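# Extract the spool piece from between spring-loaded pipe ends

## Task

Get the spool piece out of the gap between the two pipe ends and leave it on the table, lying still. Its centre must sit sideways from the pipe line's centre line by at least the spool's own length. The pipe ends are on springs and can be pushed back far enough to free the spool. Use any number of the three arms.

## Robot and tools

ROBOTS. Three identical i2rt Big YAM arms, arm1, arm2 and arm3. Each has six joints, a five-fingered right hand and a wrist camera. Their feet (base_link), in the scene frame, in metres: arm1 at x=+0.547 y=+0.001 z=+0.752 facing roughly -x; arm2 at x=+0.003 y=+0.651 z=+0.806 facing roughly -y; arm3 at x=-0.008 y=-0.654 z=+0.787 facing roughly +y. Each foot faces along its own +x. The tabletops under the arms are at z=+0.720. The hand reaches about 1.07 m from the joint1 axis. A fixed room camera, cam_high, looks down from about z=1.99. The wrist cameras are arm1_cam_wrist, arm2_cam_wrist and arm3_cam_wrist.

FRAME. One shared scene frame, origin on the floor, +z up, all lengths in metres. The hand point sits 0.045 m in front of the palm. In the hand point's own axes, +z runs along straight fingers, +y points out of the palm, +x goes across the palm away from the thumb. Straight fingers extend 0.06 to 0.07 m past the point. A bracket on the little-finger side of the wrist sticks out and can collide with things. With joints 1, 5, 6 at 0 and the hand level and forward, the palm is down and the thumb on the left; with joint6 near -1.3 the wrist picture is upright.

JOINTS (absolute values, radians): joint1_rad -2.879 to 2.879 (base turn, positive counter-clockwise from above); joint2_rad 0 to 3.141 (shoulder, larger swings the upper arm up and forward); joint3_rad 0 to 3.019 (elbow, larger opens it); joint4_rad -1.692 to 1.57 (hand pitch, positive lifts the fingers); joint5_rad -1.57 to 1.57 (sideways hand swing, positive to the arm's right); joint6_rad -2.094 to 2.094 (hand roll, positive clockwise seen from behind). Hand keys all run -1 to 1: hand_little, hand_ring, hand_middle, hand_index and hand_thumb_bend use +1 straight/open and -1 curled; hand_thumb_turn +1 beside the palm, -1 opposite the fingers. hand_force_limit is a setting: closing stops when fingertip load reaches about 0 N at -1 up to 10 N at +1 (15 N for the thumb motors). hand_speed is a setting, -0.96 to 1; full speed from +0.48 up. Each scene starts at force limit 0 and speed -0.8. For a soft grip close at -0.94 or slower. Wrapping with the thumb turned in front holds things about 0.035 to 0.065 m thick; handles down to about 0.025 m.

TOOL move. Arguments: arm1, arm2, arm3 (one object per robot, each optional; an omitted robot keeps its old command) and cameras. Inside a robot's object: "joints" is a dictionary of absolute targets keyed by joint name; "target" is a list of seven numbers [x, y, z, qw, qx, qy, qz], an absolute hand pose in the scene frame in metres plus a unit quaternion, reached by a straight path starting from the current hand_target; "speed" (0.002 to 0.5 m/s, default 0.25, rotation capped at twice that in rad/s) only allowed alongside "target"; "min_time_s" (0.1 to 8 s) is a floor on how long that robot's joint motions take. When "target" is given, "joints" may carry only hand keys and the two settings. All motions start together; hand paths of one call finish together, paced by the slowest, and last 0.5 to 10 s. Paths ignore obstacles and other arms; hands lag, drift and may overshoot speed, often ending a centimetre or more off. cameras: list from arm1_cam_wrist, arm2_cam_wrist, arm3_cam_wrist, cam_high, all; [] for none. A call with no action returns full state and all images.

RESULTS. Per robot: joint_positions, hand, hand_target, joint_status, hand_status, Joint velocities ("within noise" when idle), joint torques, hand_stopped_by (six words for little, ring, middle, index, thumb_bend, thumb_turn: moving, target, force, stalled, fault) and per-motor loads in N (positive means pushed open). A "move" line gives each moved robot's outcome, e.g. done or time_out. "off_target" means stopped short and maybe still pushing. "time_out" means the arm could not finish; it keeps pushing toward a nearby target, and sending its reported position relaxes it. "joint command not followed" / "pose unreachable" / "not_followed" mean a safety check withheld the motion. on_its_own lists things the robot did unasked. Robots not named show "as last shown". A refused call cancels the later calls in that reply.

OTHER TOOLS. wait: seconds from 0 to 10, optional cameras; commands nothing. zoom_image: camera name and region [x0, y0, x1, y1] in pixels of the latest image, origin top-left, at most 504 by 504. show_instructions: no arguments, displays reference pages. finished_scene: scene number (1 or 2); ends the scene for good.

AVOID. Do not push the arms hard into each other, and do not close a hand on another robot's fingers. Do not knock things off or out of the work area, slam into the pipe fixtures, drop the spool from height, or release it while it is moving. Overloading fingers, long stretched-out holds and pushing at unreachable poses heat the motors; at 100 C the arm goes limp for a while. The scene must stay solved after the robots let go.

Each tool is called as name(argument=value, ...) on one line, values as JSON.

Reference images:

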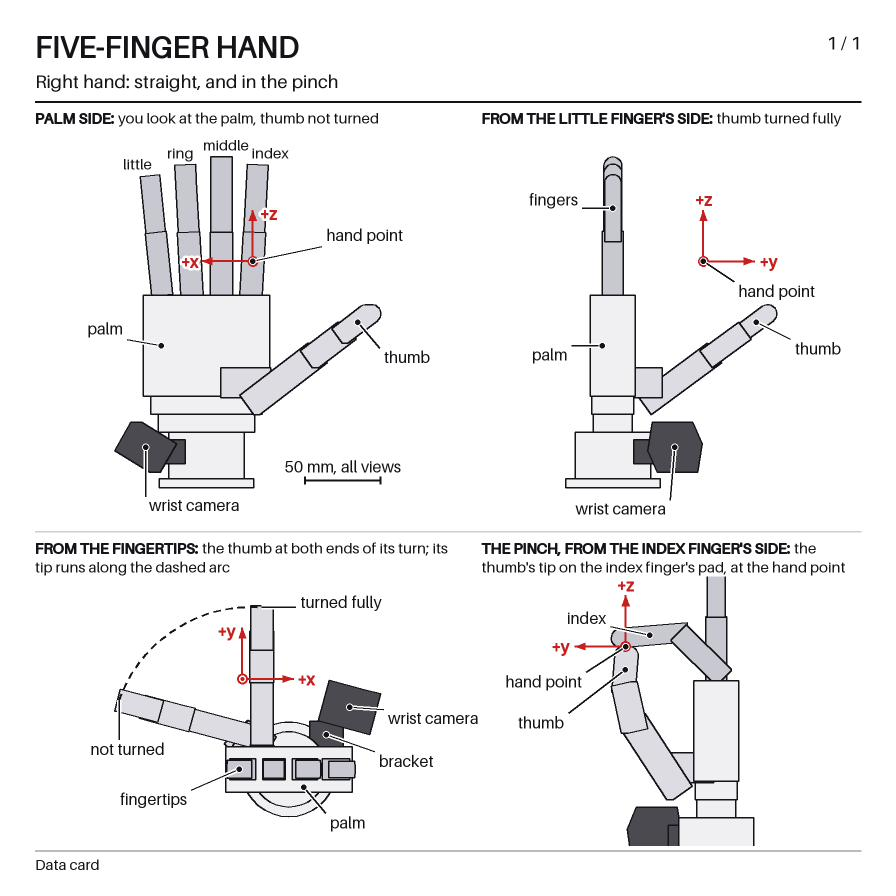

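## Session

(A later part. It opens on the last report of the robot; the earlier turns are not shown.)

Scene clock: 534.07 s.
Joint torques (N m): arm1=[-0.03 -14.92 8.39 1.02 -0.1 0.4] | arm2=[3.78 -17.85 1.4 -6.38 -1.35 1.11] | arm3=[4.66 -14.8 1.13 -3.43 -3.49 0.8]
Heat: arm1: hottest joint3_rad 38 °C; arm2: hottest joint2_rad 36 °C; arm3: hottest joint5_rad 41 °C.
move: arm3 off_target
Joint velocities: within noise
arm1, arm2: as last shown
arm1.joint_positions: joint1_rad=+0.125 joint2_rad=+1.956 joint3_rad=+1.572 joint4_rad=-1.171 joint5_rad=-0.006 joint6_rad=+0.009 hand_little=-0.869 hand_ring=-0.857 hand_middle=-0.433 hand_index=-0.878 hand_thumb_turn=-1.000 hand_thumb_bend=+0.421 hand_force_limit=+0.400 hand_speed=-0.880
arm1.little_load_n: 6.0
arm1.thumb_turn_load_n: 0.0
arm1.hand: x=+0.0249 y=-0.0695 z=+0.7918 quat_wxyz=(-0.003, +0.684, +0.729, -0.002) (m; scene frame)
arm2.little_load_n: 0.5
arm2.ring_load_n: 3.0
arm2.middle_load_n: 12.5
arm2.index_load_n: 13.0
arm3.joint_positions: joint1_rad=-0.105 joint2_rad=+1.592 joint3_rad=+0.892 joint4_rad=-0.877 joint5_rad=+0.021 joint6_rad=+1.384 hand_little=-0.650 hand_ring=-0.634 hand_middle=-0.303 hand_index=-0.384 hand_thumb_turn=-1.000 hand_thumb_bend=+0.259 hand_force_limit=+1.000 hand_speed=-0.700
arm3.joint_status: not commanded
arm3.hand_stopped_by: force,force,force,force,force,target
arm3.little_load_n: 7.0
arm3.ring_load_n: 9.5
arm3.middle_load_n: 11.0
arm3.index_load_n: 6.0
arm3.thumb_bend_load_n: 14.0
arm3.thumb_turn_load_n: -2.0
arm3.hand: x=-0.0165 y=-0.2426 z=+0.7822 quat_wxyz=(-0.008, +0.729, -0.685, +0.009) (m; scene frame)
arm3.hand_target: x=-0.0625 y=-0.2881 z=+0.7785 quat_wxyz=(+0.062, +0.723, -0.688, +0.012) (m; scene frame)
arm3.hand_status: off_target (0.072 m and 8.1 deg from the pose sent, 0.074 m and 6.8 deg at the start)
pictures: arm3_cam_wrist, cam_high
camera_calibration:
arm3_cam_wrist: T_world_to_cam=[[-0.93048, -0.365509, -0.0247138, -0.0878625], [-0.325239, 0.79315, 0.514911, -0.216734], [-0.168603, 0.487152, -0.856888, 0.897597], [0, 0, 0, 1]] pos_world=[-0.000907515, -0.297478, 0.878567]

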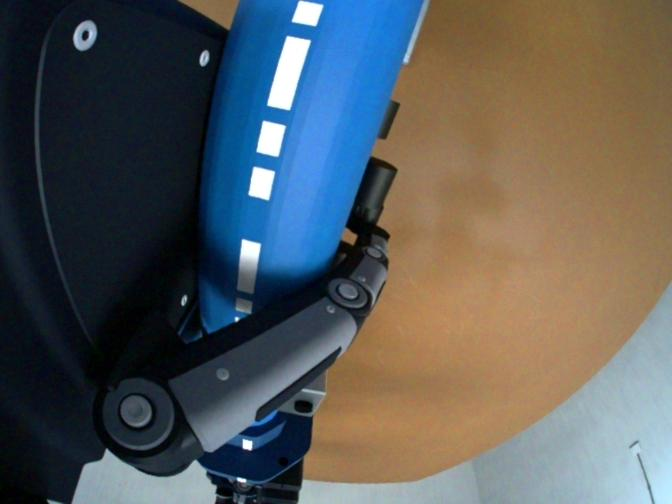

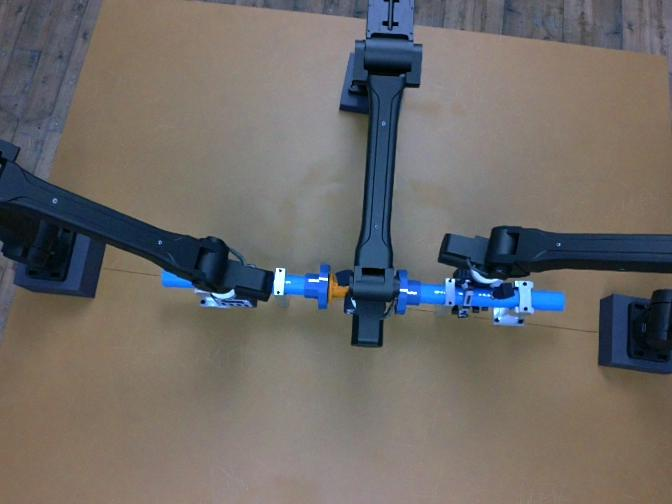

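move(arm3={"target": [-0.070, -0.322, 0.785, 0.075, 0.724, -0.690, 0.007], "speed": 0.04}, cameras=["arm3_cam_wrist", "cam_high"])

zoom_image(camera="cam_high", region=[300, 250, 430, 330])

Scene clock: 538.13 s.
Joint torques (N m): arm1=[-0.44 -14.92 8.39 1.01 0.24 0.39] | arm2=[3.96 -17.55 1.39 -6.39 -1.34 1.09] | arm3=[3.96 -16.21 -0.4 -4.88 -3.65 0.63]
Heat: arm1: hottest joint3_rad 38 °C; arm2: hottest joint2_rad 36 °C; arm3: hottest joint5_rad 45 °C.
move: arm3 off_target
Joint velocities: within noise
arm1, arm2: as last shown
arm1.joint_positions: joint1_rad=+0.130 joint2_rad=+1.956 joint3_rad=+1.572 joint4_rad=-1.171 joint5_rad=-0.015 joint6_rad=+0.010 hand_little=-0.869 hand_ring=-0.857 hand_middle=-0.433 hand_index=-0.878 hand_thumb_turn=-1.000 hand_thumb_bend=+0.421 hand_force_limit=+0.400 hand_speed=-0.880
arm1.little_load_n: 6.5
arm1.ring_load_n: 4.0
arm1.hand: x=+0.0253 y=-0.0736 z=+0.7920 quat_wxyz=(+0.000, +0.683, +0.731, -0.005) (m; scene frame)
arm2.middle_load_n: 13.0
arm3.joint_positions: joint1_rad=-0.113 joint2_rad=+1.562 joint3_rad=+0.852 joint4_rad=-0.849 joint5_rad=+0.012 joint6_rad=+1.384 hand_little=-0.650 hand_ring=-0.634 hand_middle=-0.303 hand_index=-0.384 hand_thumb_turn=-1.000 hand_thumb_bend=+0.259 hand_force_limit=+1.000 hand_speed=-0.700
arm3.joint_status: not commanded
arm3.hand_stopped_by: force,force,force,force,force,target
arm3.little_load_n: 6.0
arm3.ring_load_n: 16.5
arm3.middle_load_n: 11.0
arm3.index_load_n: 6.0
arm3.thumb_bend_load_n: 14.0
arm3.thumb_turn_load_n: -1.5
arm3.hand: x=-0.0161 y=-0.2514 z=+0.7823 quat_wxyz=(-0.013, +0.726, -0.688, +0.001) (m; scene frame)
arm3.hand_target: x=-0.0611 y=-0.3155 z=+0.7804 quat_wxyz=(+0.073, +0.721, -0.689, +0.012) (m; scene frame)
arm3.hand_status: off_target (0.089 m and 10.1 deg from the pose sent, 0.096 m and 9.5 deg at the start)
pictures: arm3_cam_wrist, cam_high
camera_calibration:
arm3_cam_wrist: T_world_to_cam=[[-0.933342, -0.358078, -0.0255423, -0.0882426], [-0.315961, 0.785616, 0.531955, -0.224728], [-0.170415, 0.504566, -0.846388, 0.898079], [0, 0, 0, 1]] pos_world=[-0.000319632, -0.308188, 0.877415]

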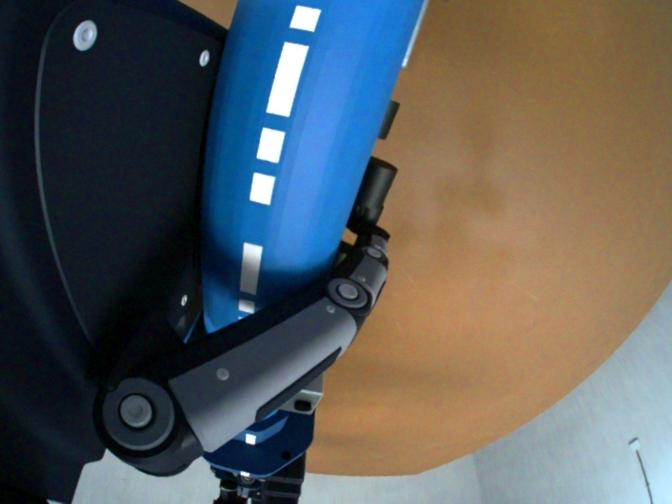

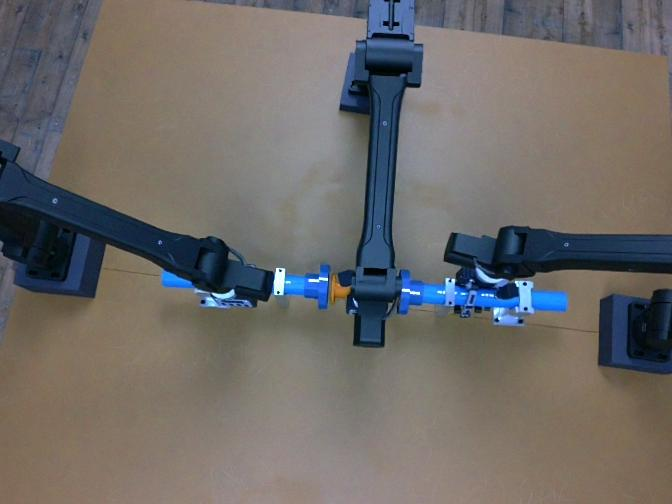

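Scaled by 3.877.

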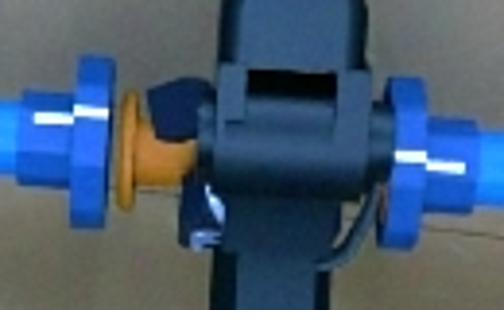

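move(arm3={"target": [-0.070, -0.345, 0.788, 0.075, 0.724, -0.690, 0.007], "speed": 0.04}, arm1={"target": [0.021, -0.074, 0.776, 0.0, 0.6904, 0.7234, 0.0], "speed": 0.05}, cameras=["arm3_cam_wrist", "cam_high", "arm1_cam_wrist"])

zoom_image(camera="cam_high", region=[300, 250, 430, 330])

Scene clock: 544.00 s.
Joint torques (N m): arm1=[-1.55 -14.97 8.23 1.03 0.44 0.27] | arm2=[3.78 -17.61 1.43 -6.41 -1.35 1.1] | arm3=[3.43 -16.97 -1.42 -5.71 -3.49 0.53]
Heat: arm1: hottest joint3_rad 38 °C; arm2: hottest joint2_rad 36 °C; arm3: hottest joint5_rad 49 °C.
move: arm1 off_target; arm3 off_target
Joint velocities: within noise
arm1.joint_positions: joint1_rad=+0.130 joint2_rad=+1.956 joint3_rad=+1.572 joint4_rad=-1.171 joint5_rad=-0.020 joint6_rad=+0.011 hand_little=-0.869 hand_ring=-0.857 hand_middle=-0.433 hand_index=-0.878 hand_thumb_turn=-1.000 hand_thumb_bend=+0.421 hand_force_limit=+0.400 hand_speed=-0.880
arm1.joint_status: not commanded
arm1.hand_stopped_by: force,force,force,force,force,target
arm1.little_load_n: 6.5
arm1.ring_load_n: 4.0
arm1.middle_load_n: 6.5
arm1.index_load_n: 10.0
arm1.thumb_bend_load_n: 11.0
arm1.thumb_turn_load_n: 0.0
arm1.hand: x=+0.0254 y=-0.0748 z=+0.7922 quat_wxyz=(+0.002, +0.683, +0.730, -0.006) (m; scene frame)
arm1.hand_target: x=+0.0214 y=-0.0740 z=+0.7762 quat_wxyz=(+0.000, +0.690, +0.724, +0.000) (m; scene frame)
arm1.hand_status: off_target (0.017 m and 1.4 deg from the pose sent, 0.017 m and 1.3 deg at the start)
arm2.joint_positions: joint1_rad=-0.107 joint2_rad=+1.670 joint3_rad=+0.933 joint4_rad=-0.779 joint5_rad=+0.042 joint6_rad=+1.414 hand_little=-0.736 hand_ring=-0.713 hand_middle=-0.358 hand_index=-0.682 hand_thumb_turn=-1.000 hand_thumb_bend=+0.343 hand_force_limit=+1.000 hand_speed=-0.850
arm2.joint_status: not commanded
arm2.hand_stopped_by: force,force,force,force,force,target
arm2.little_load_n: 0.0
arm2.ring_load_n: 3.0
arm2.middle_load_n: 12.5
arm2.index_load_n: 12.5
arm2.thumb_bend_load_n: 14.5
arm2.thumb_turn_load_n: 2.5
arm2.hand: x=+0.0267 y=+0.2019 z=+0.7820 quat_wxyz=(-0.002, -0.677, -0.735, +0.036) (m; scene frame)
arm2.hand_target: x=+0.0512 y=+0.2550 z=+0.7901 quat_wxyz=(+0.028, -0.698, -0.715, -0.025) (m; scene frame)
arm2.hand_status: not commanded
arm3.joint_positions: joint1_rad=-0.117 joint2_rad=+1.538 joint3_rad=+0.825 joint4_rad=-0.824 joint5_rad=+0.010 joint6_rad=+1.384 hand_little=-0.651 hand_ring=-0.633 hand_middle=-0.303 hand_index=-0.384 hand_thumb_turn=-1.000 hand_thumb_bend=+0.259 hand_force_limit=+1.000 hand_speed=-0.700
arm3.joint_status: not commanded
arm3.hand_stopped_by: force,force,force,force,force,target
arm3.little_load_n: 4.5
arm3.ring_load_n: 21.5
arm3.middle_load_n: 11.0
arm3.index_load_n: 6.0
arm3.thumb_bend_load_n: 14.0
arm3.thumb_turn_load_n: -1.5
arm3.hand: x=-0.0154 y=-0.2548 z=+0.7837 quat_wxyz=(-0.021, +0.724, -0.689, -0.007) (m; scene frame)
arm3.hand_target: x=-0.0582 y=-0.3302 z=+0.7809 quat_wxyz=(+0.072, +0.721, -0.689, +0.011) (m; scene frame)
arm3.hand_status: off_target (0.106 m and 11.1 deg from the pose sent, 0.108 m and 10.1 deg at the start; pose on its path clipped on 19 of 39 steps)
pictures: arm1_cam_wrist, arm3_cam_wrist, cam_high
camera_calibration:
arm1_cam_wrist: T_world_to_cam=[[0.944799, 0.327474, -0.0107659, 0.00643304], [0.282019, -0.79605, 0.535508, -0.489297], [0.166795, -0.508984, -0.844461, 0.740987], [0, 0, 0, 1]] pos_world=[0.00832003, -0.0144608, 0.887827]
arm3_cam_wrist: T_world_to_cam=[[-0.934777, -0.353584, -0.0342099, -0.0808851], [-0.313045, 0.774408, 0.549814, -0.239331], [-0.167913, 0.524663, -0.834586, 0.897015], [0, 0, 0, 1]] pos_world=[0.0000898122, -0.31389, 0.877456]

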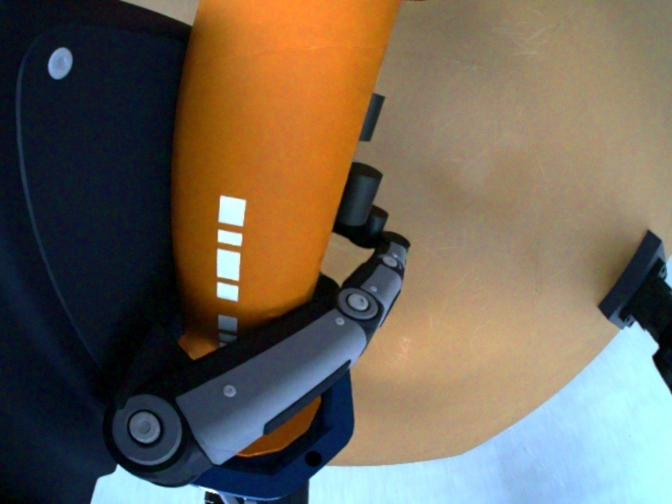

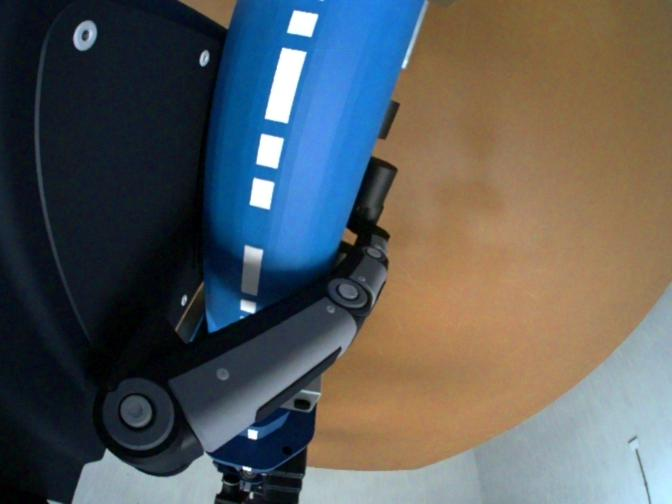

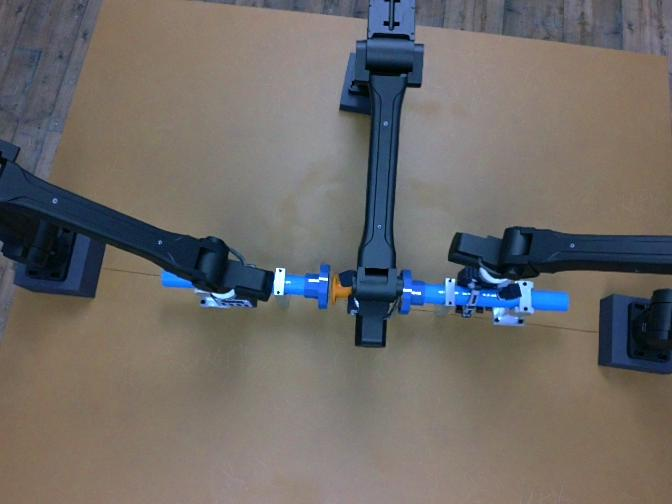

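Scaled by 3.877.

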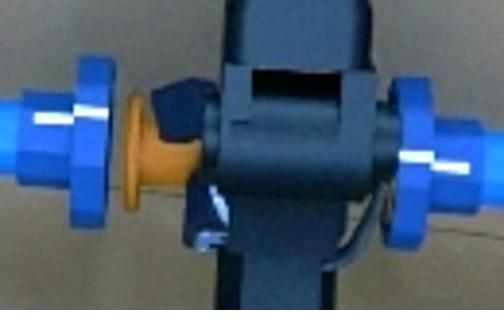

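move(arm3={"target": [-0.050, -0.348, 0.788, 0.100, 0.724, -0.690, 0.007], "speed": 0.04}, arm1={"target": [0.021, -0.062, 0.776, 0.0, 0.6904, 0.7234, 0.0], "speed": 0.03}, cameras=["arm3_cam_wrist", "cam_high", "arm1_cam_wrist"])

zoom_image(camera="cam_high", region=[300, 250, 430, 330])

Scene clock: 555.97 s.
Joint torques (N m): arm1=[-3.25 -15.15 7.91 1.05 0.46 0.08] | arm2=[3.9 -17.79 1.44 -6.41 -1.35 1.1] | arm3=[1.79 -14.21 1.14 -6.2 -2.37 0.21]
Heat: arm1: hottest joint3_rad 38 °C; arm2: hottest joint2_rad 36 °C; arm3: hottest joint5_rad 54 °C.
move: arm1 off_target; arm3 off_target
Joint velocities: within noise
arm1.joint_positions: joint1_rad=+0.130 joint2_rad=+1.956 joint3_rad=+1.572 joint4_rad=-1.171 joint5_rad=-0.020 joint6_rad=+0.011 hand_little=-0.869 hand_ring=-0.857 hand_middle=-0.433 hand_index=-0.878 hand_thumb_turn=-1.000 hand_thumb_bend=+0.421 hand_force_limit=+0.400 hand_speed=-0.880
arm1.joint_status: not commanded
arm1.hand_stopped_by: force,force,force,force,force,target
arm1.little_load_n: 6.0
arm1.ring_load_n: 4.0
arm1.middle_load_n: 7.0
arm1.index_load_n: 10.5
arm1.thumb_bend_load_n: 11.0
arm1.thumb_turn_load_n: 0.0
arm1.hand: x=+0.0251 y=-0.0747 z=+0.7921 quat_wxyz=(+0.001, +0.683, +0.730, -0.007) (m; scene frame)
arm1.hand_target: x=+0.0217 y=-0.0620 z=+0.7763 quat_wxyz=(+0.000, +0.690, +0.723, +0.000) (m; scene frame)
arm1.hand_status: off_target (0.021 m and 1.4 deg from the pose sent, 0.021 m and 1.4 deg at the start)
arm2: as last shown
arm2.index_load_n: 13.0
arm2.thumb_bend_load_n: 15.0
arm3.joint_positions: joint1_rad=-0.160 joint2_rad=+1.514 joint3_rad=+0.791 joint4_rad=-0.855 joint5_rad=-0.045 joint6_rad=+1.347 hand_little=-0.651 hand_ring=-0.634 hand_middle=-0.303 hand_index=-0.384 hand_thumb_turn=-1.000 hand_thumb_bend=+0.259 hand_force_limit=+1.000 hand_speed=-0.700
arm3.joint_status: not commanded
arm3.hand_stopped_by: force,force,force,force,force,target
arm3.little_load_n: 2.5
arm3.ring_load_n: 9.0
arm3.middle_load_n: 11.0
arm3.index_load_n: 6.0
arm3.thumb_bend_load_n: 14.0
arm3.thumb_turn_load_n: -2.0
arm3.hand: x=-0.0138 y=-0.2774 z=+0.7846 quat_wxyz=(+0.011, +0.722, -0.691, -0.018) (m; scene frame)
arm3.hand_target: x=-0.0455 y=-0.3404 z=+0.7843 quat_wxyz=(+0.097, +0.719, -0.688, +0.008) (m; scene frame)
arm3.hand_status: off_target (0.079 m and 10.6 deg from the pose sent, 0.100 m and 14.0 deg at the start)
pictures: arm1_cam_wrist, arm3_cam_wrist, cam_high
camera_calibration:
arm1_cam_wrist: T_world_to_cam=[[0.944906, 0.327136, -0.0115952, 0.00722702], [0.282131, -0.795928, 0.535631, -0.489296], [0.165995, -0.509392, -0.844373, 0.740975], [0, 0, 0, 1]] pos_world=[0.00821873, -0.0143624, 0.887825]
arm3_cam_wrist: T_world_to_cam=[[-0.936708, -0.348563, 0.0328947, -0.138668], [-0.276114, 0.793231, 0.54272, -0.210576], [-0.215265, 0.499288, -0.839269, 0.90589], [0, 0, 0, 1]] pos_world=[0.00697191, -0.333598, 0.879131]

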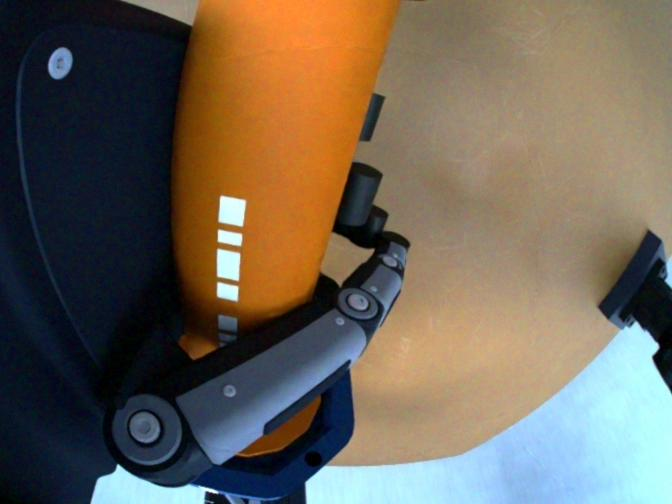

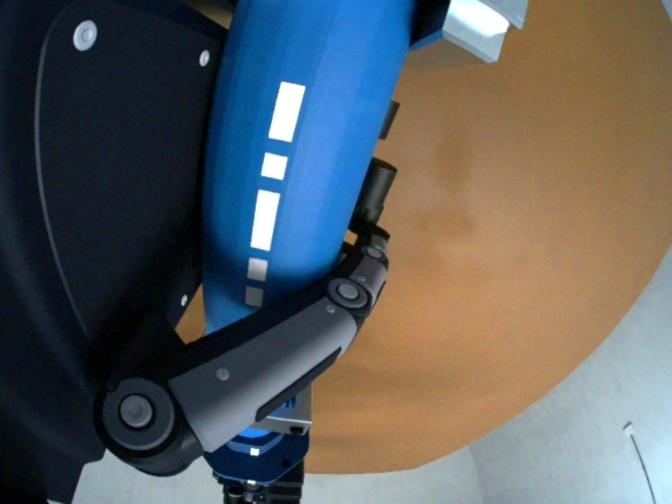

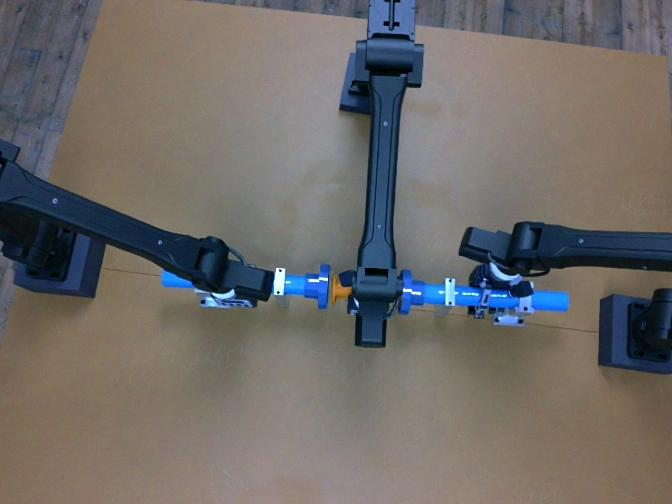

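Scaled by 3.877.

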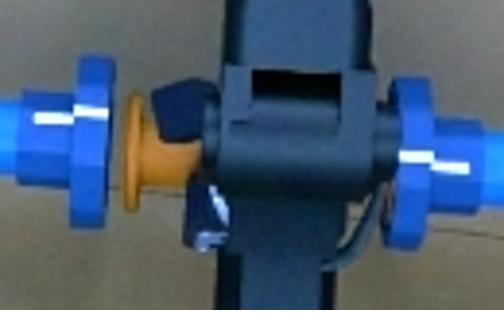

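move(arm1={"target": [0.021, -0.045, 0.780, 0.0, 0.6904, 0.7234, 0.0], "speed": 0.04}, cameras=["cam_high", "arm1_cam_wrist"])

zoom_image(camera="cam_high", region=[300, 250, 430, 330])

zoom_image(camera="arm1_cam_wrist", region=[180, 360, 380, 504])

Scene clock: 562.03 s.
Joint torques (N m): arm1=[-3.84 -15.97 8.18 0.38 0.25 -0.13] | arm2=[3.72 -17.38 1.58 -6.23 -1.41 1.09] | arm3=[1.9 -14.15 1.14 -6.15 -2.37 0.21]
Heat: arm1: hottest joint3_rad 38 °C; arm2: hottest joint2_rad 36 °C; arm3: hottest joint5_rad 52 °C.
move: arm1 off_target
Joint velocities: within noise
arm1.joint_positions: joint1_rad=+0.108 joint2_rad=+1.960 joint3_rad=+1.571 joint4_rad=-1.162 joint5_rad=-0.015 joint6_rad=+0.007 hand_little=-0.869 hand_ring=-0.857 hand_middle=-0.433 hand_index=-0.878 hand_thumb_turn=-1.000 hand_thumb_bend=+0.421 hand_force_limit=+0.400 hand_speed=-0.880
arm1.joint_status: not commanded
arm1.hand_stopped_by: force,force,force,force,force,target
arm1.little_load_n: 3.5
arm1.ring_load_n: 2.5
arm1.middle_load_n: 7.0
arm1.index_load_n: 12.0
arm1.thumb_bend_load_n: 11.0
arm1.thumb_turn_load_n: 2.0
arm1.hand: x=+0.0221 y=-0.0621 z=+0.7889 quat_wxyz=(-0.002, +0.690, +0.724, -0.007) (m; scene frame)
arm1.hand_target: x=+0.0213 y=-0.0452 z=+0.7802 quat_wxyz=(+0.000, +0.691, +0.723, +0.000) (m; scene frame)
arm1.hand_status: off_target (0.019 m and 0.8 deg from the pose sent, 0.032 m and 1.4 deg at the start)
arm2, arm3: as last shown
arm2.joint_positions: joint1_rad=-0.107 joint2_rad=+1.666 joint3_rad=+0.931 joint4_rad=-0.783 joint5_rad=+0.043 joint6_rad=+1.415 hand_little=-0.736 hand_ring=-0.713 hand_middle=-0.358 hand_index=-0.682 hand_thumb_turn=-1.000 hand_thumb_bend=+0.343 hand_force_limit=+1.000 hand_speed=-0.850
arm2.little_load_n: 0.5
arm2.ring_load_n: 3.5
arm2.middle_load_n: 12.0
arm2.index_load_n: 11.5
arm2.thumb_bend_load_n: 14.5
arm2.thumb_turn_load_n: 3.0
arm2.hand: x=+0.0265 y=+0.2036 z=+0.7827 quat_wxyz=(+0.000, -0.677, -0.735, +0.036) (m; scene frame)
arm2.hand_target: x=+0.0512 y=+0.2548 z=+0.7901 quat_wxyz=(+0.028, -0.699, -0.715, -0.025) (m; scene frame)
arm3.joint_positions: joint1_rad=-0.160 joint2_rad=+1.513 joint3_rad=+0.791 joint4_rad=-0.855 joint5_rad=-0.045 joint6_rad=+1.347 hand_little=-0.651 hand_ring=-0.634 hand_middle=-0.303 hand_index=-0.384 hand_thumb_turn=-1.000 hand_thumb_bend=+0.259 hand_force_limit=+1.000 hand_speed=-0.700
arm3.ring_load_n: 9.5
arm3.middle_load_n: 11.5
arm3.index_load_n: 5.5
arm3.hand: x=-0.0139 y=-0.2775 z=+0.7850 quat_wxyz=(+0.010, +0.722, -0.691, -0.018) (m; scene frame)
arm3.hand_target: x=-0.0455 y=-0.3404 z=+0.7842 quat_wxyz=(+0.097, +0.719, -0.688, +0.008) (m; scene frame)
pictures: arm1_cam_wrist, cam_high
camera_calibration:
arm1_cam_wrist: T_world_to_cam=[[0.950719, 0.309743, -0.0139028, 0.00659382], [0.269524, -0.803444, 0.53088, -0.473092], [0.153266, -0.508465, -0.847333, 0.747843], [0, 0, 0, 1]] pos_world=[0.00662193, -0.00189378, 0.884919]

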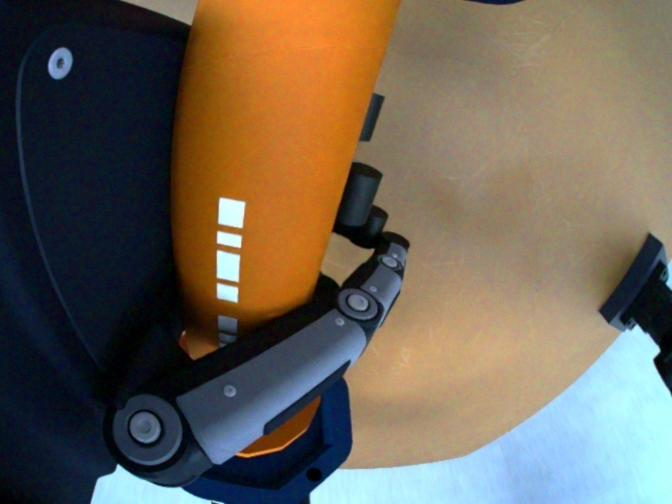

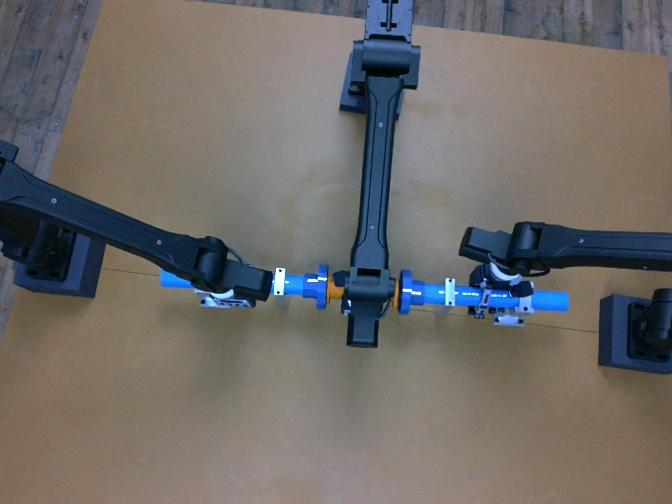

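Scaled by 3.877.

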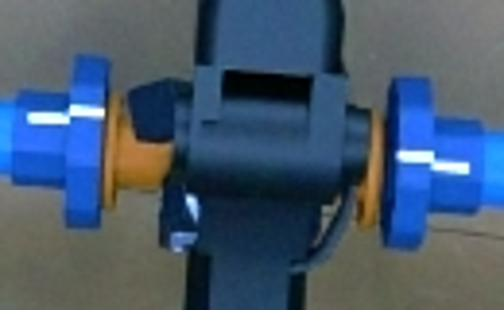

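Scaled by 2.520 from the camera's 672x504 image, which has a finer 960x720 frame.

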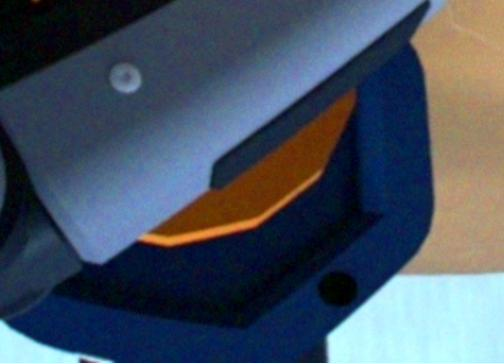

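move(arm1={"target": [0.021, -0.064, 0.782, 0.0, 0.6904, 0.7234, 0.0], "speed": 0.03}, cameras=["cam_high"])

zoom_image(camera="cam_high", region=[310, 255, 420, 325])

Scene clock: 570.50 s.
Joint torques (N m): arm1=[-1.2 -15.85 8.75 0.16 0.19 0.14] | arm2=[3.84 -17.2 1.55 -6.2 -1.4 1.08] | arm3=[1.79 -14.04 1.11 -6.17 -2.37 0.2]
Heat: arm1: hottest joint3_rad 38 °C; arm2: hottest joint2_rad 36 °C; arm3: hottest joint5_rad 51 °C.
move: arm1 done
Joint velocities: within noise
arm1.joint_positions: joint1_rad=+0.109 joint2_rad=+1.960 joint3_rad=+1.571 joint4_rad=-1.162 joint5_rad=-0.014 joint6_rad=+0.007 hand_little=-0.869 hand_ring=-0.857 hand_middle=-0.433 hand_index=-0.878 hand_thumb_turn=-1.000 hand_thumb_bend=+0.421 hand_force_limit=+0.400 hand_speed=-0.880
arm1.joint_status: not commanded
arm1.hand_stopped_by: force,force,force,force,force,target
arm1.little_load_n: 4.0
arm1.ring_load_n: 2.5
arm1.middle_load_n: 7.5
arm1.index_load_n: 12.0
arm1.thumb_bend_load_n: 10.5
arm1.thumb_turn_load_n: 2.0
arm1.hand: x=+0.0221 y=-0.0623 z=+0.7888 quat_wxyz=(-0.002, +0.689, +0.724, -0.006) (m; scene frame)
arm1.hand_target: x=+0.0210 y=-0.0640 z=+0.7821 quat_wxyz=(+0.000, +0.690, +0.723, +0.000) (m; scene frame)
arm1.hand_status: done (0.007 m and 0.7 deg from the pose sent, 0.007 m and 0.8 deg at the start)
arm2, arm3: as last shown
arm2.little_load_n: 1.0
arm2.thumb_bend_load_n: 15.0
arm3.little_load_n: 2.0
arm3.ring_load_n: 9.0
arm3.thumb_turn_load_n: -1.5
pictures: cam_high

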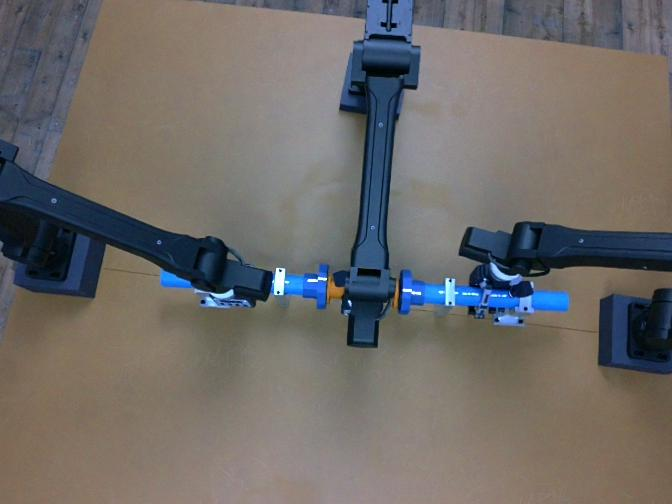

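Scaled by 4.582.

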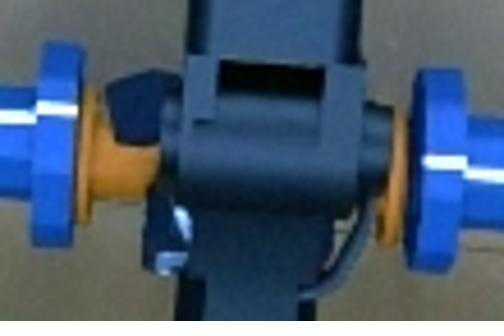

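move(arm1={"target": [0.021, -0.073, 0.782, 0.0, 0.6904, 0.7234, 0.0], "speed": 0.03}, cameras=["cam_high"])

zoom_image(camera="cam_high", region=[310, 255, 420, 325])

Scene clock: 573.77 s.
Joint torques (N m): arm1=[-0.62 -16.09 8.9 0.12 0.1 0.22] | arm2=[3.9 -17.32 1.58 -6.19 -1.42 1.11] | arm3=[1.85 -14.04 1.11 -6.15 -2.37 0.2]
Heat: arm1: hottest joint3_rad 38 °C; arm2: hottest joint2_rad 36 °C; arm3: hottest joint5_rad 50 °C.
move: arm1 done
Joint velocities: within noise
arm1.joint_positions: joint1_rad=+0.117 joint2_rad=+1.964 joint3_rad=+1.571 joint4_rad=-1.162 joint5_rad=-0.011 joint6_rad=+0.014 hand_little=-0.869 hand_ring=-0.857 hand_middle=-0.433 hand_index=-0.878 hand_thumb_turn=-1.000 hand_thumb_bend=+0.421 hand_force_limit=+0.400 hand_speed=-0.880
arm1.joint_status: not commanded
arm1.hand_stopped_by: force,force,force,force,force,target
arm1.little_load_n: 4.0
arm1.ring_load_n: 2.5
arm1.middle_load_n: 7.5
arm1.index_load_n: 12.0
arm1.thumb_bend_load_n: 10.5
arm1.thumb_turn_load_n: 1.5
arm1.hand: x=+0.0228 y=-0.0665 z=+0.7866 quat_wxyz=(-0.002, +0.689, +0.725, -0.004) (m; scene frame)
arm1.hand_target: x=+0.0211 y=-0.0730 z=+0.7820 quat_wxyz=(+0.000, +0.690, +0.724, +0.000) (m; scene frame)
arm1.hand_status: done (0.008 m and 0.5 deg from the pose sent, 0.013 m and 0.7 deg at the start)
arm2, arm3: as last shown
arm2.thumb_bend_load_n: 14.5
arm3.little_load_n: 2.5
arm3.ring_load_n: 9.5
arm3.middle_load_n: 11.0
arm3.index_load_n: 6.0
arm3.thumb_bend_load_n: 14.5
arm3.thumb_turn_load_n: -2.0
pictures: cam_high

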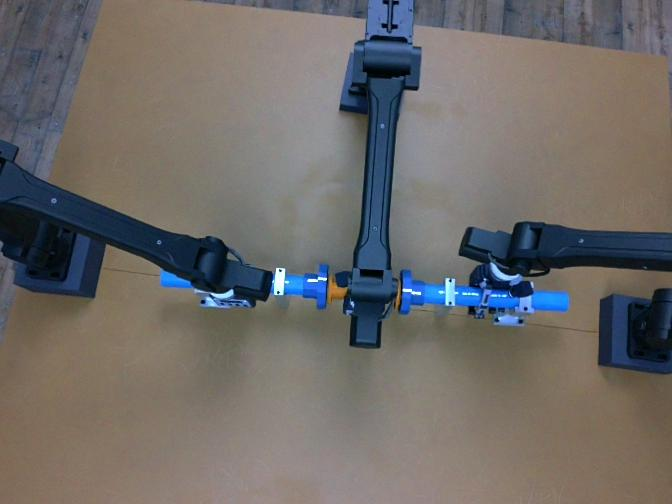

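Scaled by 4.582.

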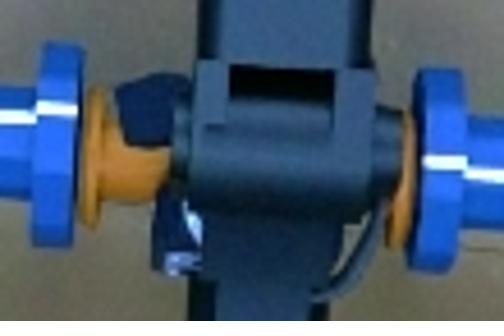

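move(arm1={"target": [0.021, -0.071, 0.815, 0.0, 0.6904, 0.7234, 0.0], "speed": 0.03}, cameras=["cam_high", "arm1_cam_wrist"])

zoom_image(camera="cam_high", region=[310, 255, 420, 325])

Scene clock: 580.17 s.
Joint torques (N m): arm1=[-0.91 -18.55 11.96 -0.43 0.07 0.18] | arm2=[3.78 -17.44 1.55 -6.22 -1.4 1.11] | arm3=[1.9 -14.1 1.13 -6.15 -2.37 0.21]
Heat: arm1: hottest joint3_rad 39 °C; arm2: hottest joint2_rad 36 °C; arm3: hottest joint5_rad 50 °C.
move: arm1 off_target
Joint velocities: within noise
arm1.joint_positions: joint1_rad=+0.117 joint2_rad=+1.964 joint3_rad=+1.571 joint4_rad=-1.224 joint5_rad=-0.011 joint6_rad=+0.015 hand_little=-0.869 hand_ring=-0.857 hand_middle=-0.433 hand_index=-0.878 hand_thumb_turn=-1.000 hand_thumb_bend=+0.421 hand_force_limit=+0.400 hand_speed=-0.880
arm1.joint_status: not commanded
arm1.hand_stopped_by: force,force,force,force,force,target
arm1.little_load_n: 4.5
arm1.ring_load_n: 2.5
arm1.middle_load_n: 7.0
arm1.index_load_n: 11.5
arm1.thumb_bend_load_n: 10.5
arm1.thumb_turn_load_n: 2.0
arm1.hand: x=+0.0394 y=-0.0654 z=+0.7907 quat_wxyz=(+0.020, +0.689, +0.724, +0.019) (m; scene frame)
arm1.hand_target: x=+0.0221 y=-0.0710 z=+0.8152 quat_wxyz=(+0.000, +0.690, +0.723, +0.000) (m; scene frame)
arm1.hand_status: off_target (0.031 m and 3.1 deg from the pose sent, 0.029 m and 0.5 deg at the start)
arm2, arm3: as last shown
arm2.little_load_n: 0.5
arm2.middle_load_n: 12.5
arm2.thumb_bend_load_n: 15.0
arm3.ring_load_n: 9.0
arm3.thumb_bend_load_n: 14.0
arm3.thumb_turn_load_n: -1.5
pictures: arm1_cam_wrist, cam_high
camera_calibration:
arm1_cam_wrist: T_world_to_cam=[[0.949024, 0.310981, 0.0514261, -0.0602733], [0.235283, -0.807471, 0.540954, -0.488257], [0.209752, -0.501279, -0.839478, 0.737185], [0, 0, 0, 1]] pos_world=[0.0174534, -0.00597399, 0.886075]

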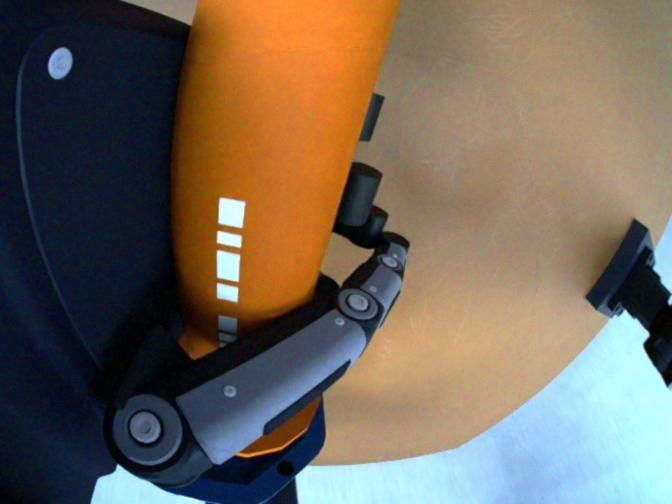

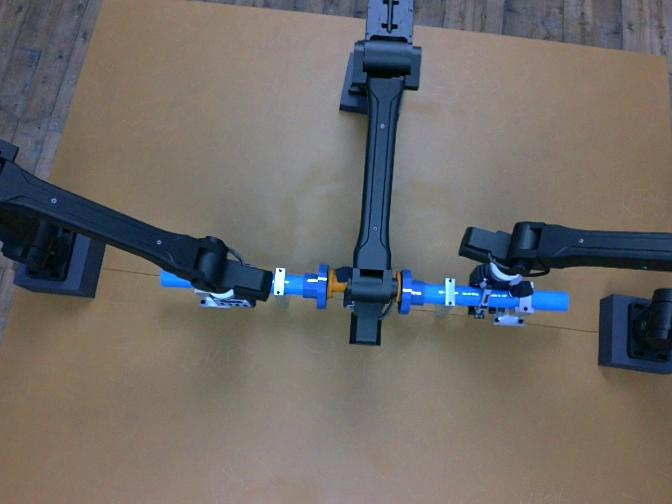

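Scaled by 4.582.

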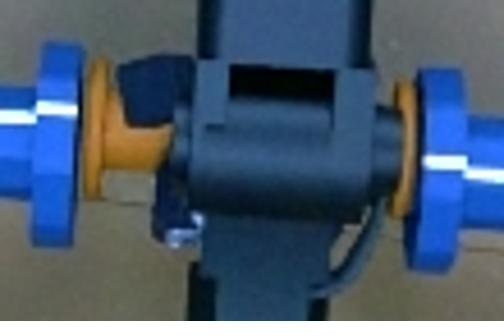

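move(arm1={"target": [0.045, -0.068, 0.90, 0.0, 0.6904, 0.7234, 0.0], "speed": 0.06}, cameras=["cam_high", "arm1_cam_wrist"])

Scene clock: 584.80 s.
Joint torques (N m): arm1=[-1.26 -17.96 13.22 -0.51 0.08 0.15] | arm2=[3.72 -17.26 1.61 -6.2 -1.41 1.11] | arm3=[1.9 -14.1 1.13 -6.17 -2.36 0.2]
Heat: arm1: hottest joint3_rad 40 °C; arm2: hottest joint2_rad 37 °C; arm3: hottest joint5_rad 50 °C.
move: arm1 off_target
Joint velocities: within noise
arm1.joint_positions: joint1_rad=+0.117 joint2_rad=+1.849 joint3_rad=+1.611 joint4_rad=-1.393 joint5_rad=-0.011 joint6_rad=+0.015 hand_little=-0.869 hand_ring=-0.857 hand_middle=-0.433 hand_index=-0.878 hand_thumb_turn=-1.000 hand_thumb_bend=+0.421 hand_force_limit=+0.400 hand_speed=-0.880
arm1.joint_status: not commanded
arm1.hand_stopped_by: force,force,force,force,force,target
arm1.little_load_n: 4.0
arm1.ring_load_n: 2.5
arm1.middle_load_n: 7.5
arm1.index_load_n: 11.5
arm1.thumb_bend_load_n: 10.5
arm1.thumb_turn_load_n: 1.5
arm1.hand: x=+0.0628 y=-0.0646 z=+0.8698 quat_wxyz=(+0.024, +0.689, +0.724, +0.025) (m; scene frame)
arm1.hand_target: x=+0.0467 y=-0.0680 z=+0.9000 quat_wxyz=(+0.000, +0.690, +0.723, +0.000) (m; scene frame)
arm1.hand_status: off_target (0.035 m and 4.0 deg from the pose sent, 0.109 m and 3.1 deg at the start)
arm2, arm3: as last shown
arm2.little_load_n: 1.0
arm2.index_load_n: 11.0
arm3.ring_load_n: 9.5
arm3.middle_load_n: 11.5
arm3.thumb_turn_load_n: -2.0
pictures: arm1_cam_wrist, cam_high
camera_calibration:
arm1_cam_wrist: T_world_to_cam=[[0.948226, 0.310757, 0.0655523, -0.0991391], [0.227248, -0.808061, 0.543503, -0.537633], [0.221868, -0.500468, -0.836843, 0.795975], [0, 0, 0, 1]] pos_world=[0.0395813, -0.00527247, 0.96481]

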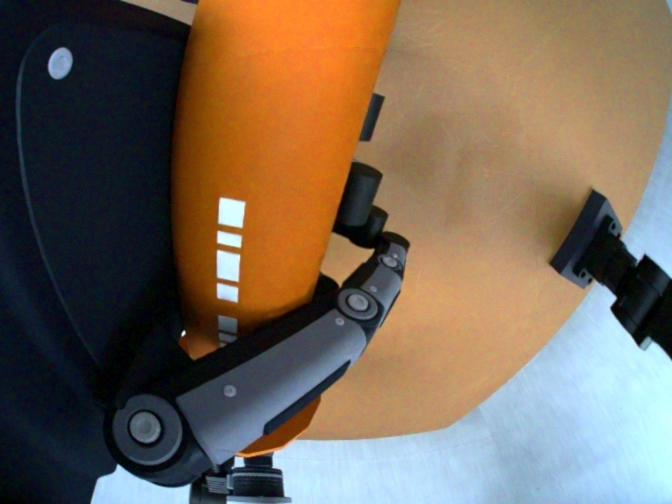

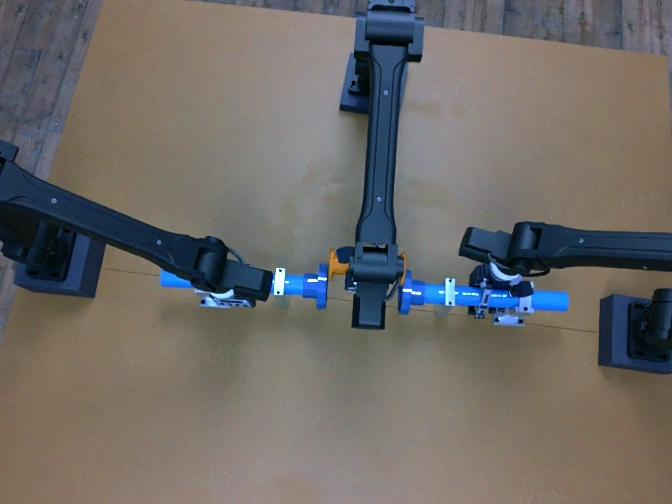

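move(arm1={"target": [0.17, -0.066, 0.96, 0.0, 0.6904, 0.7234, 0.0], "speed": 0.12}, arm2={"target": [0.020, 0.175, 0.800, 0.0, 0.6904, 0.7234, 0.0], "speed": 0.05}, arm3={"target": [-0.015, -0.238, 0.800, 0.0, 0.7234, -0.6904, 0.0], "speed": 0.05}, cameras=["cam_high", "arm1_cam_wrist"])

Scene clock: 618.43 s.
Joint torques (N m): arm1=[-0.44 -13.16 8.79 -0.31 0.09 0.22] | arm2=[-0.73 -14.39 8.5 -2.52 -0.16 0.27] | arm3=[0.56 -11.87 10.15 -1.94 -0.16 0.23]
Heat: arm1: hottest joint3_rad 45 °C; arm2: hottest joint2_rad 36 °C; arm3: hottest joint5_rad 50 °C.
move: arm1 off_target; arm2 off_target; arm3 off_target
Joint velocities: within noise
arm1.joint_positions: joint1_rad=+0.121 joint2_rad=+1.504 joint3_rad=+1.392 joint4_rad=-1.461 joint5_rad=-0.011 joint6_rad=+0.020 hand_little=-0.869 hand_ring=-0.857 hand_middle=-0.433 hand_index=-0.878 hand_thumb_turn=-1.000 hand_thumb_bend=+0.421 hand_force_limit=+0.400 hand_speed=-0.880
arm1.joint_status: not commanded
arm1.hand_stopped_by: force,force,force,force,force,target
arm1.little_load_n: 4.0
arm1.ring_load_n: 3.0
arm1.middle_load_n: 7.0
arm1.index_load_n: 11.5
arm1.thumb_bend_load_n: 10.5
arm1.thumb_turn_load_n: 1.5
arm1.hand: x=+0.1650 y=-0.0608 z=+0.9513 quat_wxyz=(+0.005, +0.690, +0.724, +0.003) (m; scene frame)
arm1.hand_target: x=+0.1700 y=-0.0658 z=+0.9597 quat_wxyz=(+0.000, +0.690, +0.723, +0.000) (m; scene frame)
arm1.hand_status: off_target (0.011 m and 0.6 deg from the pose sent, 0.140 m and 4.0 deg at the start)
arm2.joint_positions: joint1_rad=-0.121 joint2_rad=+1.740 joint3_rad=+1.033 joint4_rad=-0.862 joint5_rad=+0.002 joint6_rad=+1.396 hand_little=-0.735 hand_ring=-0.713 hand_middle=-0.358 hand_index=-0.683 hand_thumb_turn=-1.000 hand_thumb_bend=+0.343 hand_force_limit=+1.000 hand_speed=-0.850
arm2.joint_status: not commanded
arm2.hand_stopped_by: force,force,force,force,force,target
arm2.little_load_n: 10.5
arm2.ring_load_n: 4.0
arm2.middle_load_n: 11.5
arm2.index_load_n: 1.0
arm2.thumb_bend_load_n: 16.0
arm2.thumb_turn_load_n: 1.5
arm2.hand: x=+0.0269 y=+0.1834 z=+0.7831 quat_wxyz=(+0.000, -0.675, -0.738, +0.003) (m; scene frame)
arm2.hand_target: x=+0.0200 y=+0.1753 z=+0.7999 quat_wxyz=(-0.001, -0.690, -0.724, +0.001) (m; scene frame)
arm2.hand_status: off_target (0.020 m and 2.4 deg from the pose sent, 0.034 m and 4.6 deg at the start)
arm3.joint_positions: joint1_rad=-0.132 joint2_rad=+1.570 joint3_rad=+0.862 joint4_rad=-0.891 joint5_rad=-0.003 joint6_rad=+1.360 hand_little=-0.651 hand_ring=-0.635 hand_middle=-0.303 hand_index=-0.384 hand_thumb_turn=-1.000 hand_thumb_bend=+0.259 hand_force_limit=+1.000 hand_speed=-0.700
arm3.joint_status: not commanded
arm3.hand_stopped_by: force,force,force,force,force,target
arm3.little_load_n: 6.0
arm3.ring_load_n: 3.5
arm3.middle_load_n: 11.0
arm3.index_load_n: 5.5
arm3.thumb_bend_load_n: 14.5
arm3.thumb_turn_load_n: -2.0
arm3.hand: x=-0.0131 y=-0.2594 z=+0.7826 quat_wxyz=(+0.008, +0.728, -0.686, +0.006) (m; scene frame)
arm3.hand_target: x=-0.0152 y=-0.2388 z=+0.8002 quat_wxyz=(+0.000, +0.724, -0.690, -0.001) (m; scene frame)
arm3.hand_status: off_target (0.028 m and 1.3 deg from the pose sent, 0.042 m and 2.4 deg at the start)
pictures: arm1_cam_wrist, cam_high
camera_calibration:
arm1_cam_wrist: T_world_to_cam=[[0.950594, 0.310315, 0.00871178, -0.148874], [0.258284, -0.806153, 0.532359, -0.596459], [0.172222, -0.503807, -0.846474, 0.860564], [0, 0, 0, 1]] pos_world=[0.147367, -0.00108139, 1.04727]

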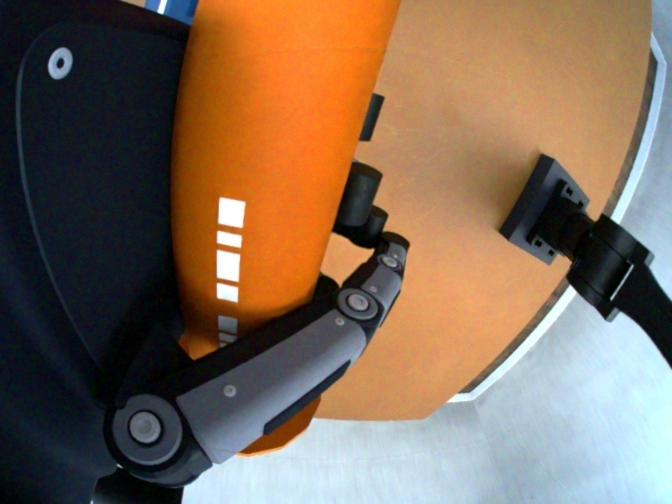

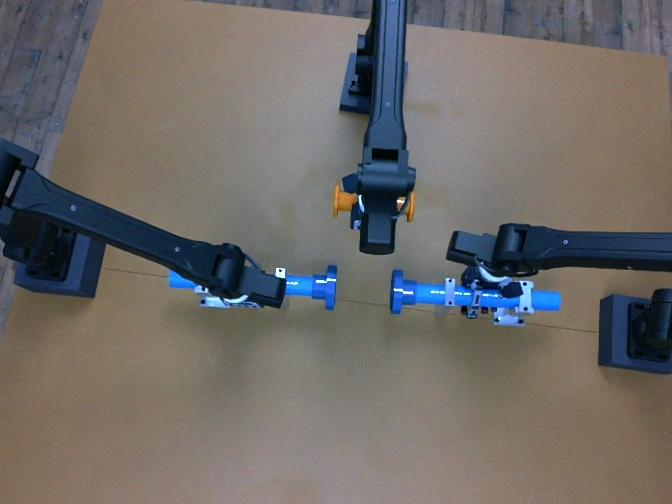

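move(arm1={"target": [0.16, -0.066, 0.93, 0.4882, -0.4882, -0.5115, 0.5115], "speed": 0.2}, arm2={"joints": {"hand_little": 1, "hand_ring": 1, "hand_middle": 1, "hand_index": 1, "hand_thumb_bend": 1, "hand_speed": -0.6}}, arm3={"joints": {"hand_little": 1, "hand_ring": 1, "hand_middle": 1, "hand_index": 1, "hand_thumb_bend": 1, "hand_speed": -0.6}}, cameras=["cam_high", "arm1_cam_wrist"])

Scene clock: 627.10 s.
Joint torques (N m): arm1=[-0.32 -1.38 9.57 3.49 0.09 -0.06] | arm2=[-0.38 -13.57 7.77 -0.49 0 0.12] | arm3=[0.5 -11.99 9.03 -1.11 -0.26 0.12]
Heat: arm1: hottest joint3_rad 44 °C; arm2: hottest joint2_rad 36 °C; arm3: hottest joint5_rad 46 °C.
move: arm1 off_target; arm2 done; arm3 done
Joint velocities: within noise
arm1.joint_positions: joint1_rad=+0.172 joint2_rad=+0.765 joint3_rad=+0.201 joint4_rad=+0.534 joint5_rad=+0.084 joint6_rad=+0.023 hand_little=-0.869 hand_ring=-0.857 hand_middle=-0.433 hand_index=-0.878 hand_thumb_turn=-1.000 hand_thumb_bend=+0.421 hand_force_limit=+0.400 hand_speed=-0.880
arm1.joint_status: not commanded
arm1.hand_stopped_by: force,force,force,force,force,target
arm1.little_load_n: 4.0
arm1.ring_load_n: 2.5
arm1.middle_load_n: 7.0
arm1.index_load_n: 11.5
arm1.thumb_bend_load_n: 10.5
arm1.thumb_turn_load_n: 1.5
arm1.hand: x=+0.1633 y=-0.0620 z=+0.9189 quat_wxyz=(-0.479, +0.503, +0.515, -0.502) (m; scene frame)
arm1.hand_target: x=+0.1603 y=-0.0660 z=+0.9300 quat_wxyz=(-0.488, +0.489, +0.512, -0.511) (m; scene frame)
arm1.hand_status: off_target (0.012 m and 2.3 deg from the pose sent, 0.023 m and 90.6 deg at the start)
arm2.joint_positions: joint1_rad=-0.125 joint2_rad=+1.731 joint3_rad=+1.043 joint4_rad=-0.908 joint5_rad=-0.002 joint6_rad=+1.409 hand_little=+1.000 hand_ring=+1.000 hand_middle=+1.000 hand_index=+1.000 hand_thumb_turn=-1.000 hand_thumb_bend=+1.000 hand_force_limit=+1.000 hand_speed=-0.600
arm2.joint_status: all done
arm2.hand_stopped_by: target,target,target,target,target,target
arm2.little_load_n: 0.0
arm2.ring_load_n: 0.0
arm2.middle_load_n: -1.0
arm2.index_load_n: 0.0
arm2.thumb_bend_load_n: 0.0
arm2.thumb_turn_load_n: 0.0
arm2.hand: x=+0.0258 y=+0.1882 z=+0.7899 quat_wxyz=(+0.006, -0.681, -0.732, -0.009) (m; scene frame)
arm2.hand_target: x=+0.0201 y=+0.1752 z=+0.7998 quat_wxyz=(-0.001, -0.690, -0.724, +0.001) (m; scene frame)
arm2.hand_status: not commanded
arm3.joint_positions: joint1_rad=-0.131 joint2_rad=+1.570 joint3_rad=+0.878 joint4_rad=-0.914 joint5_rad=+0.000 joint6_rad=+1.371 hand_little=+1.000 hand_ring=+1.000 hand_middle=+1.000 hand_index=+1.000 hand_thumb_turn=-1.000 hand_thumb_bend=+1.000 hand_force_limit=+1.000 hand_speed=-0.600
arm3.joint_status: all done
arm3.hand_stopped_by: target,target,target,target,target,target
arm3.little_load_n: 0.0
arm3.ring_load_n: 0.0
arm3.middle_load_n: 0.0
arm3.index_load_n: 0.0
arm3.thumb_bend_load_n: 0.0
arm3.thumb_turn_load_n: 0.0
arm3.hand: x=-0.0122 y=-0.2563 z=+0.7871 quat_wxyz=(+0.009, +0.724, -0.690, +0.009) (m; scene frame)
arm3.hand_target: x=-0.0151 y=-0.2389 z=+0.8002 quat_wxyz=(+0.000, +0.723, -0.690, -0.001) (m; scene frame)
arm3.hand_status: not commanded
pictures: arm1_cam_wrist, cam_high
camera_calibration:
arm1_cam_wrist: T_world_to_cam=[[0.0262141, 0.252996, -0.967112, 0.897465], [0.565127, -0.801767, -0.194424, 0.0382714], [-0.824587, -0.541445, -0.163993, 0.366212], [0, 0, 0, 1]] pos_world=[0.256819, 0.00191316, 0.935446]

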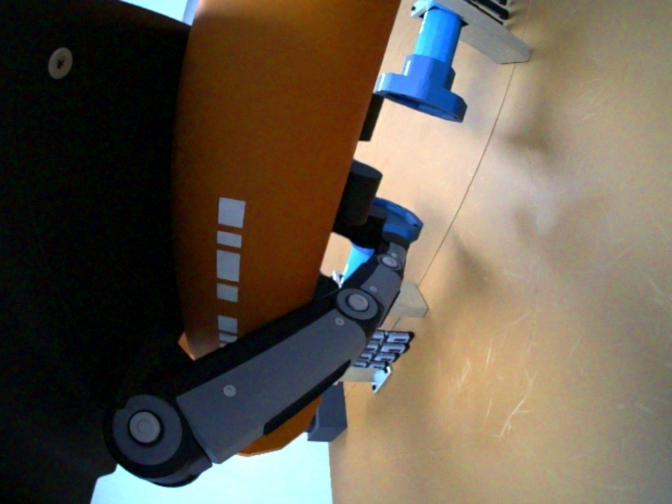

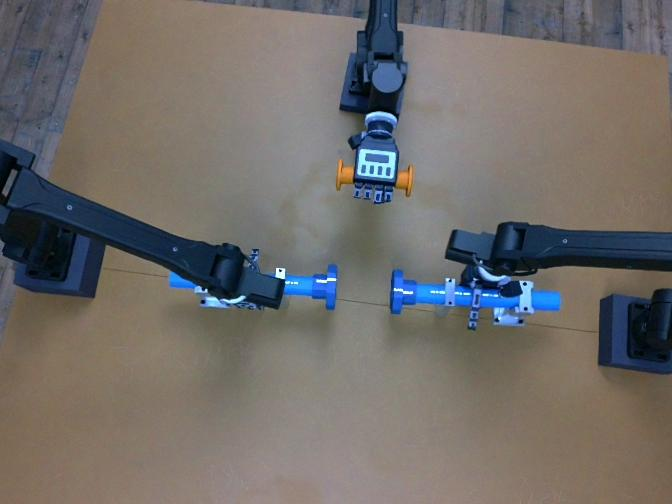

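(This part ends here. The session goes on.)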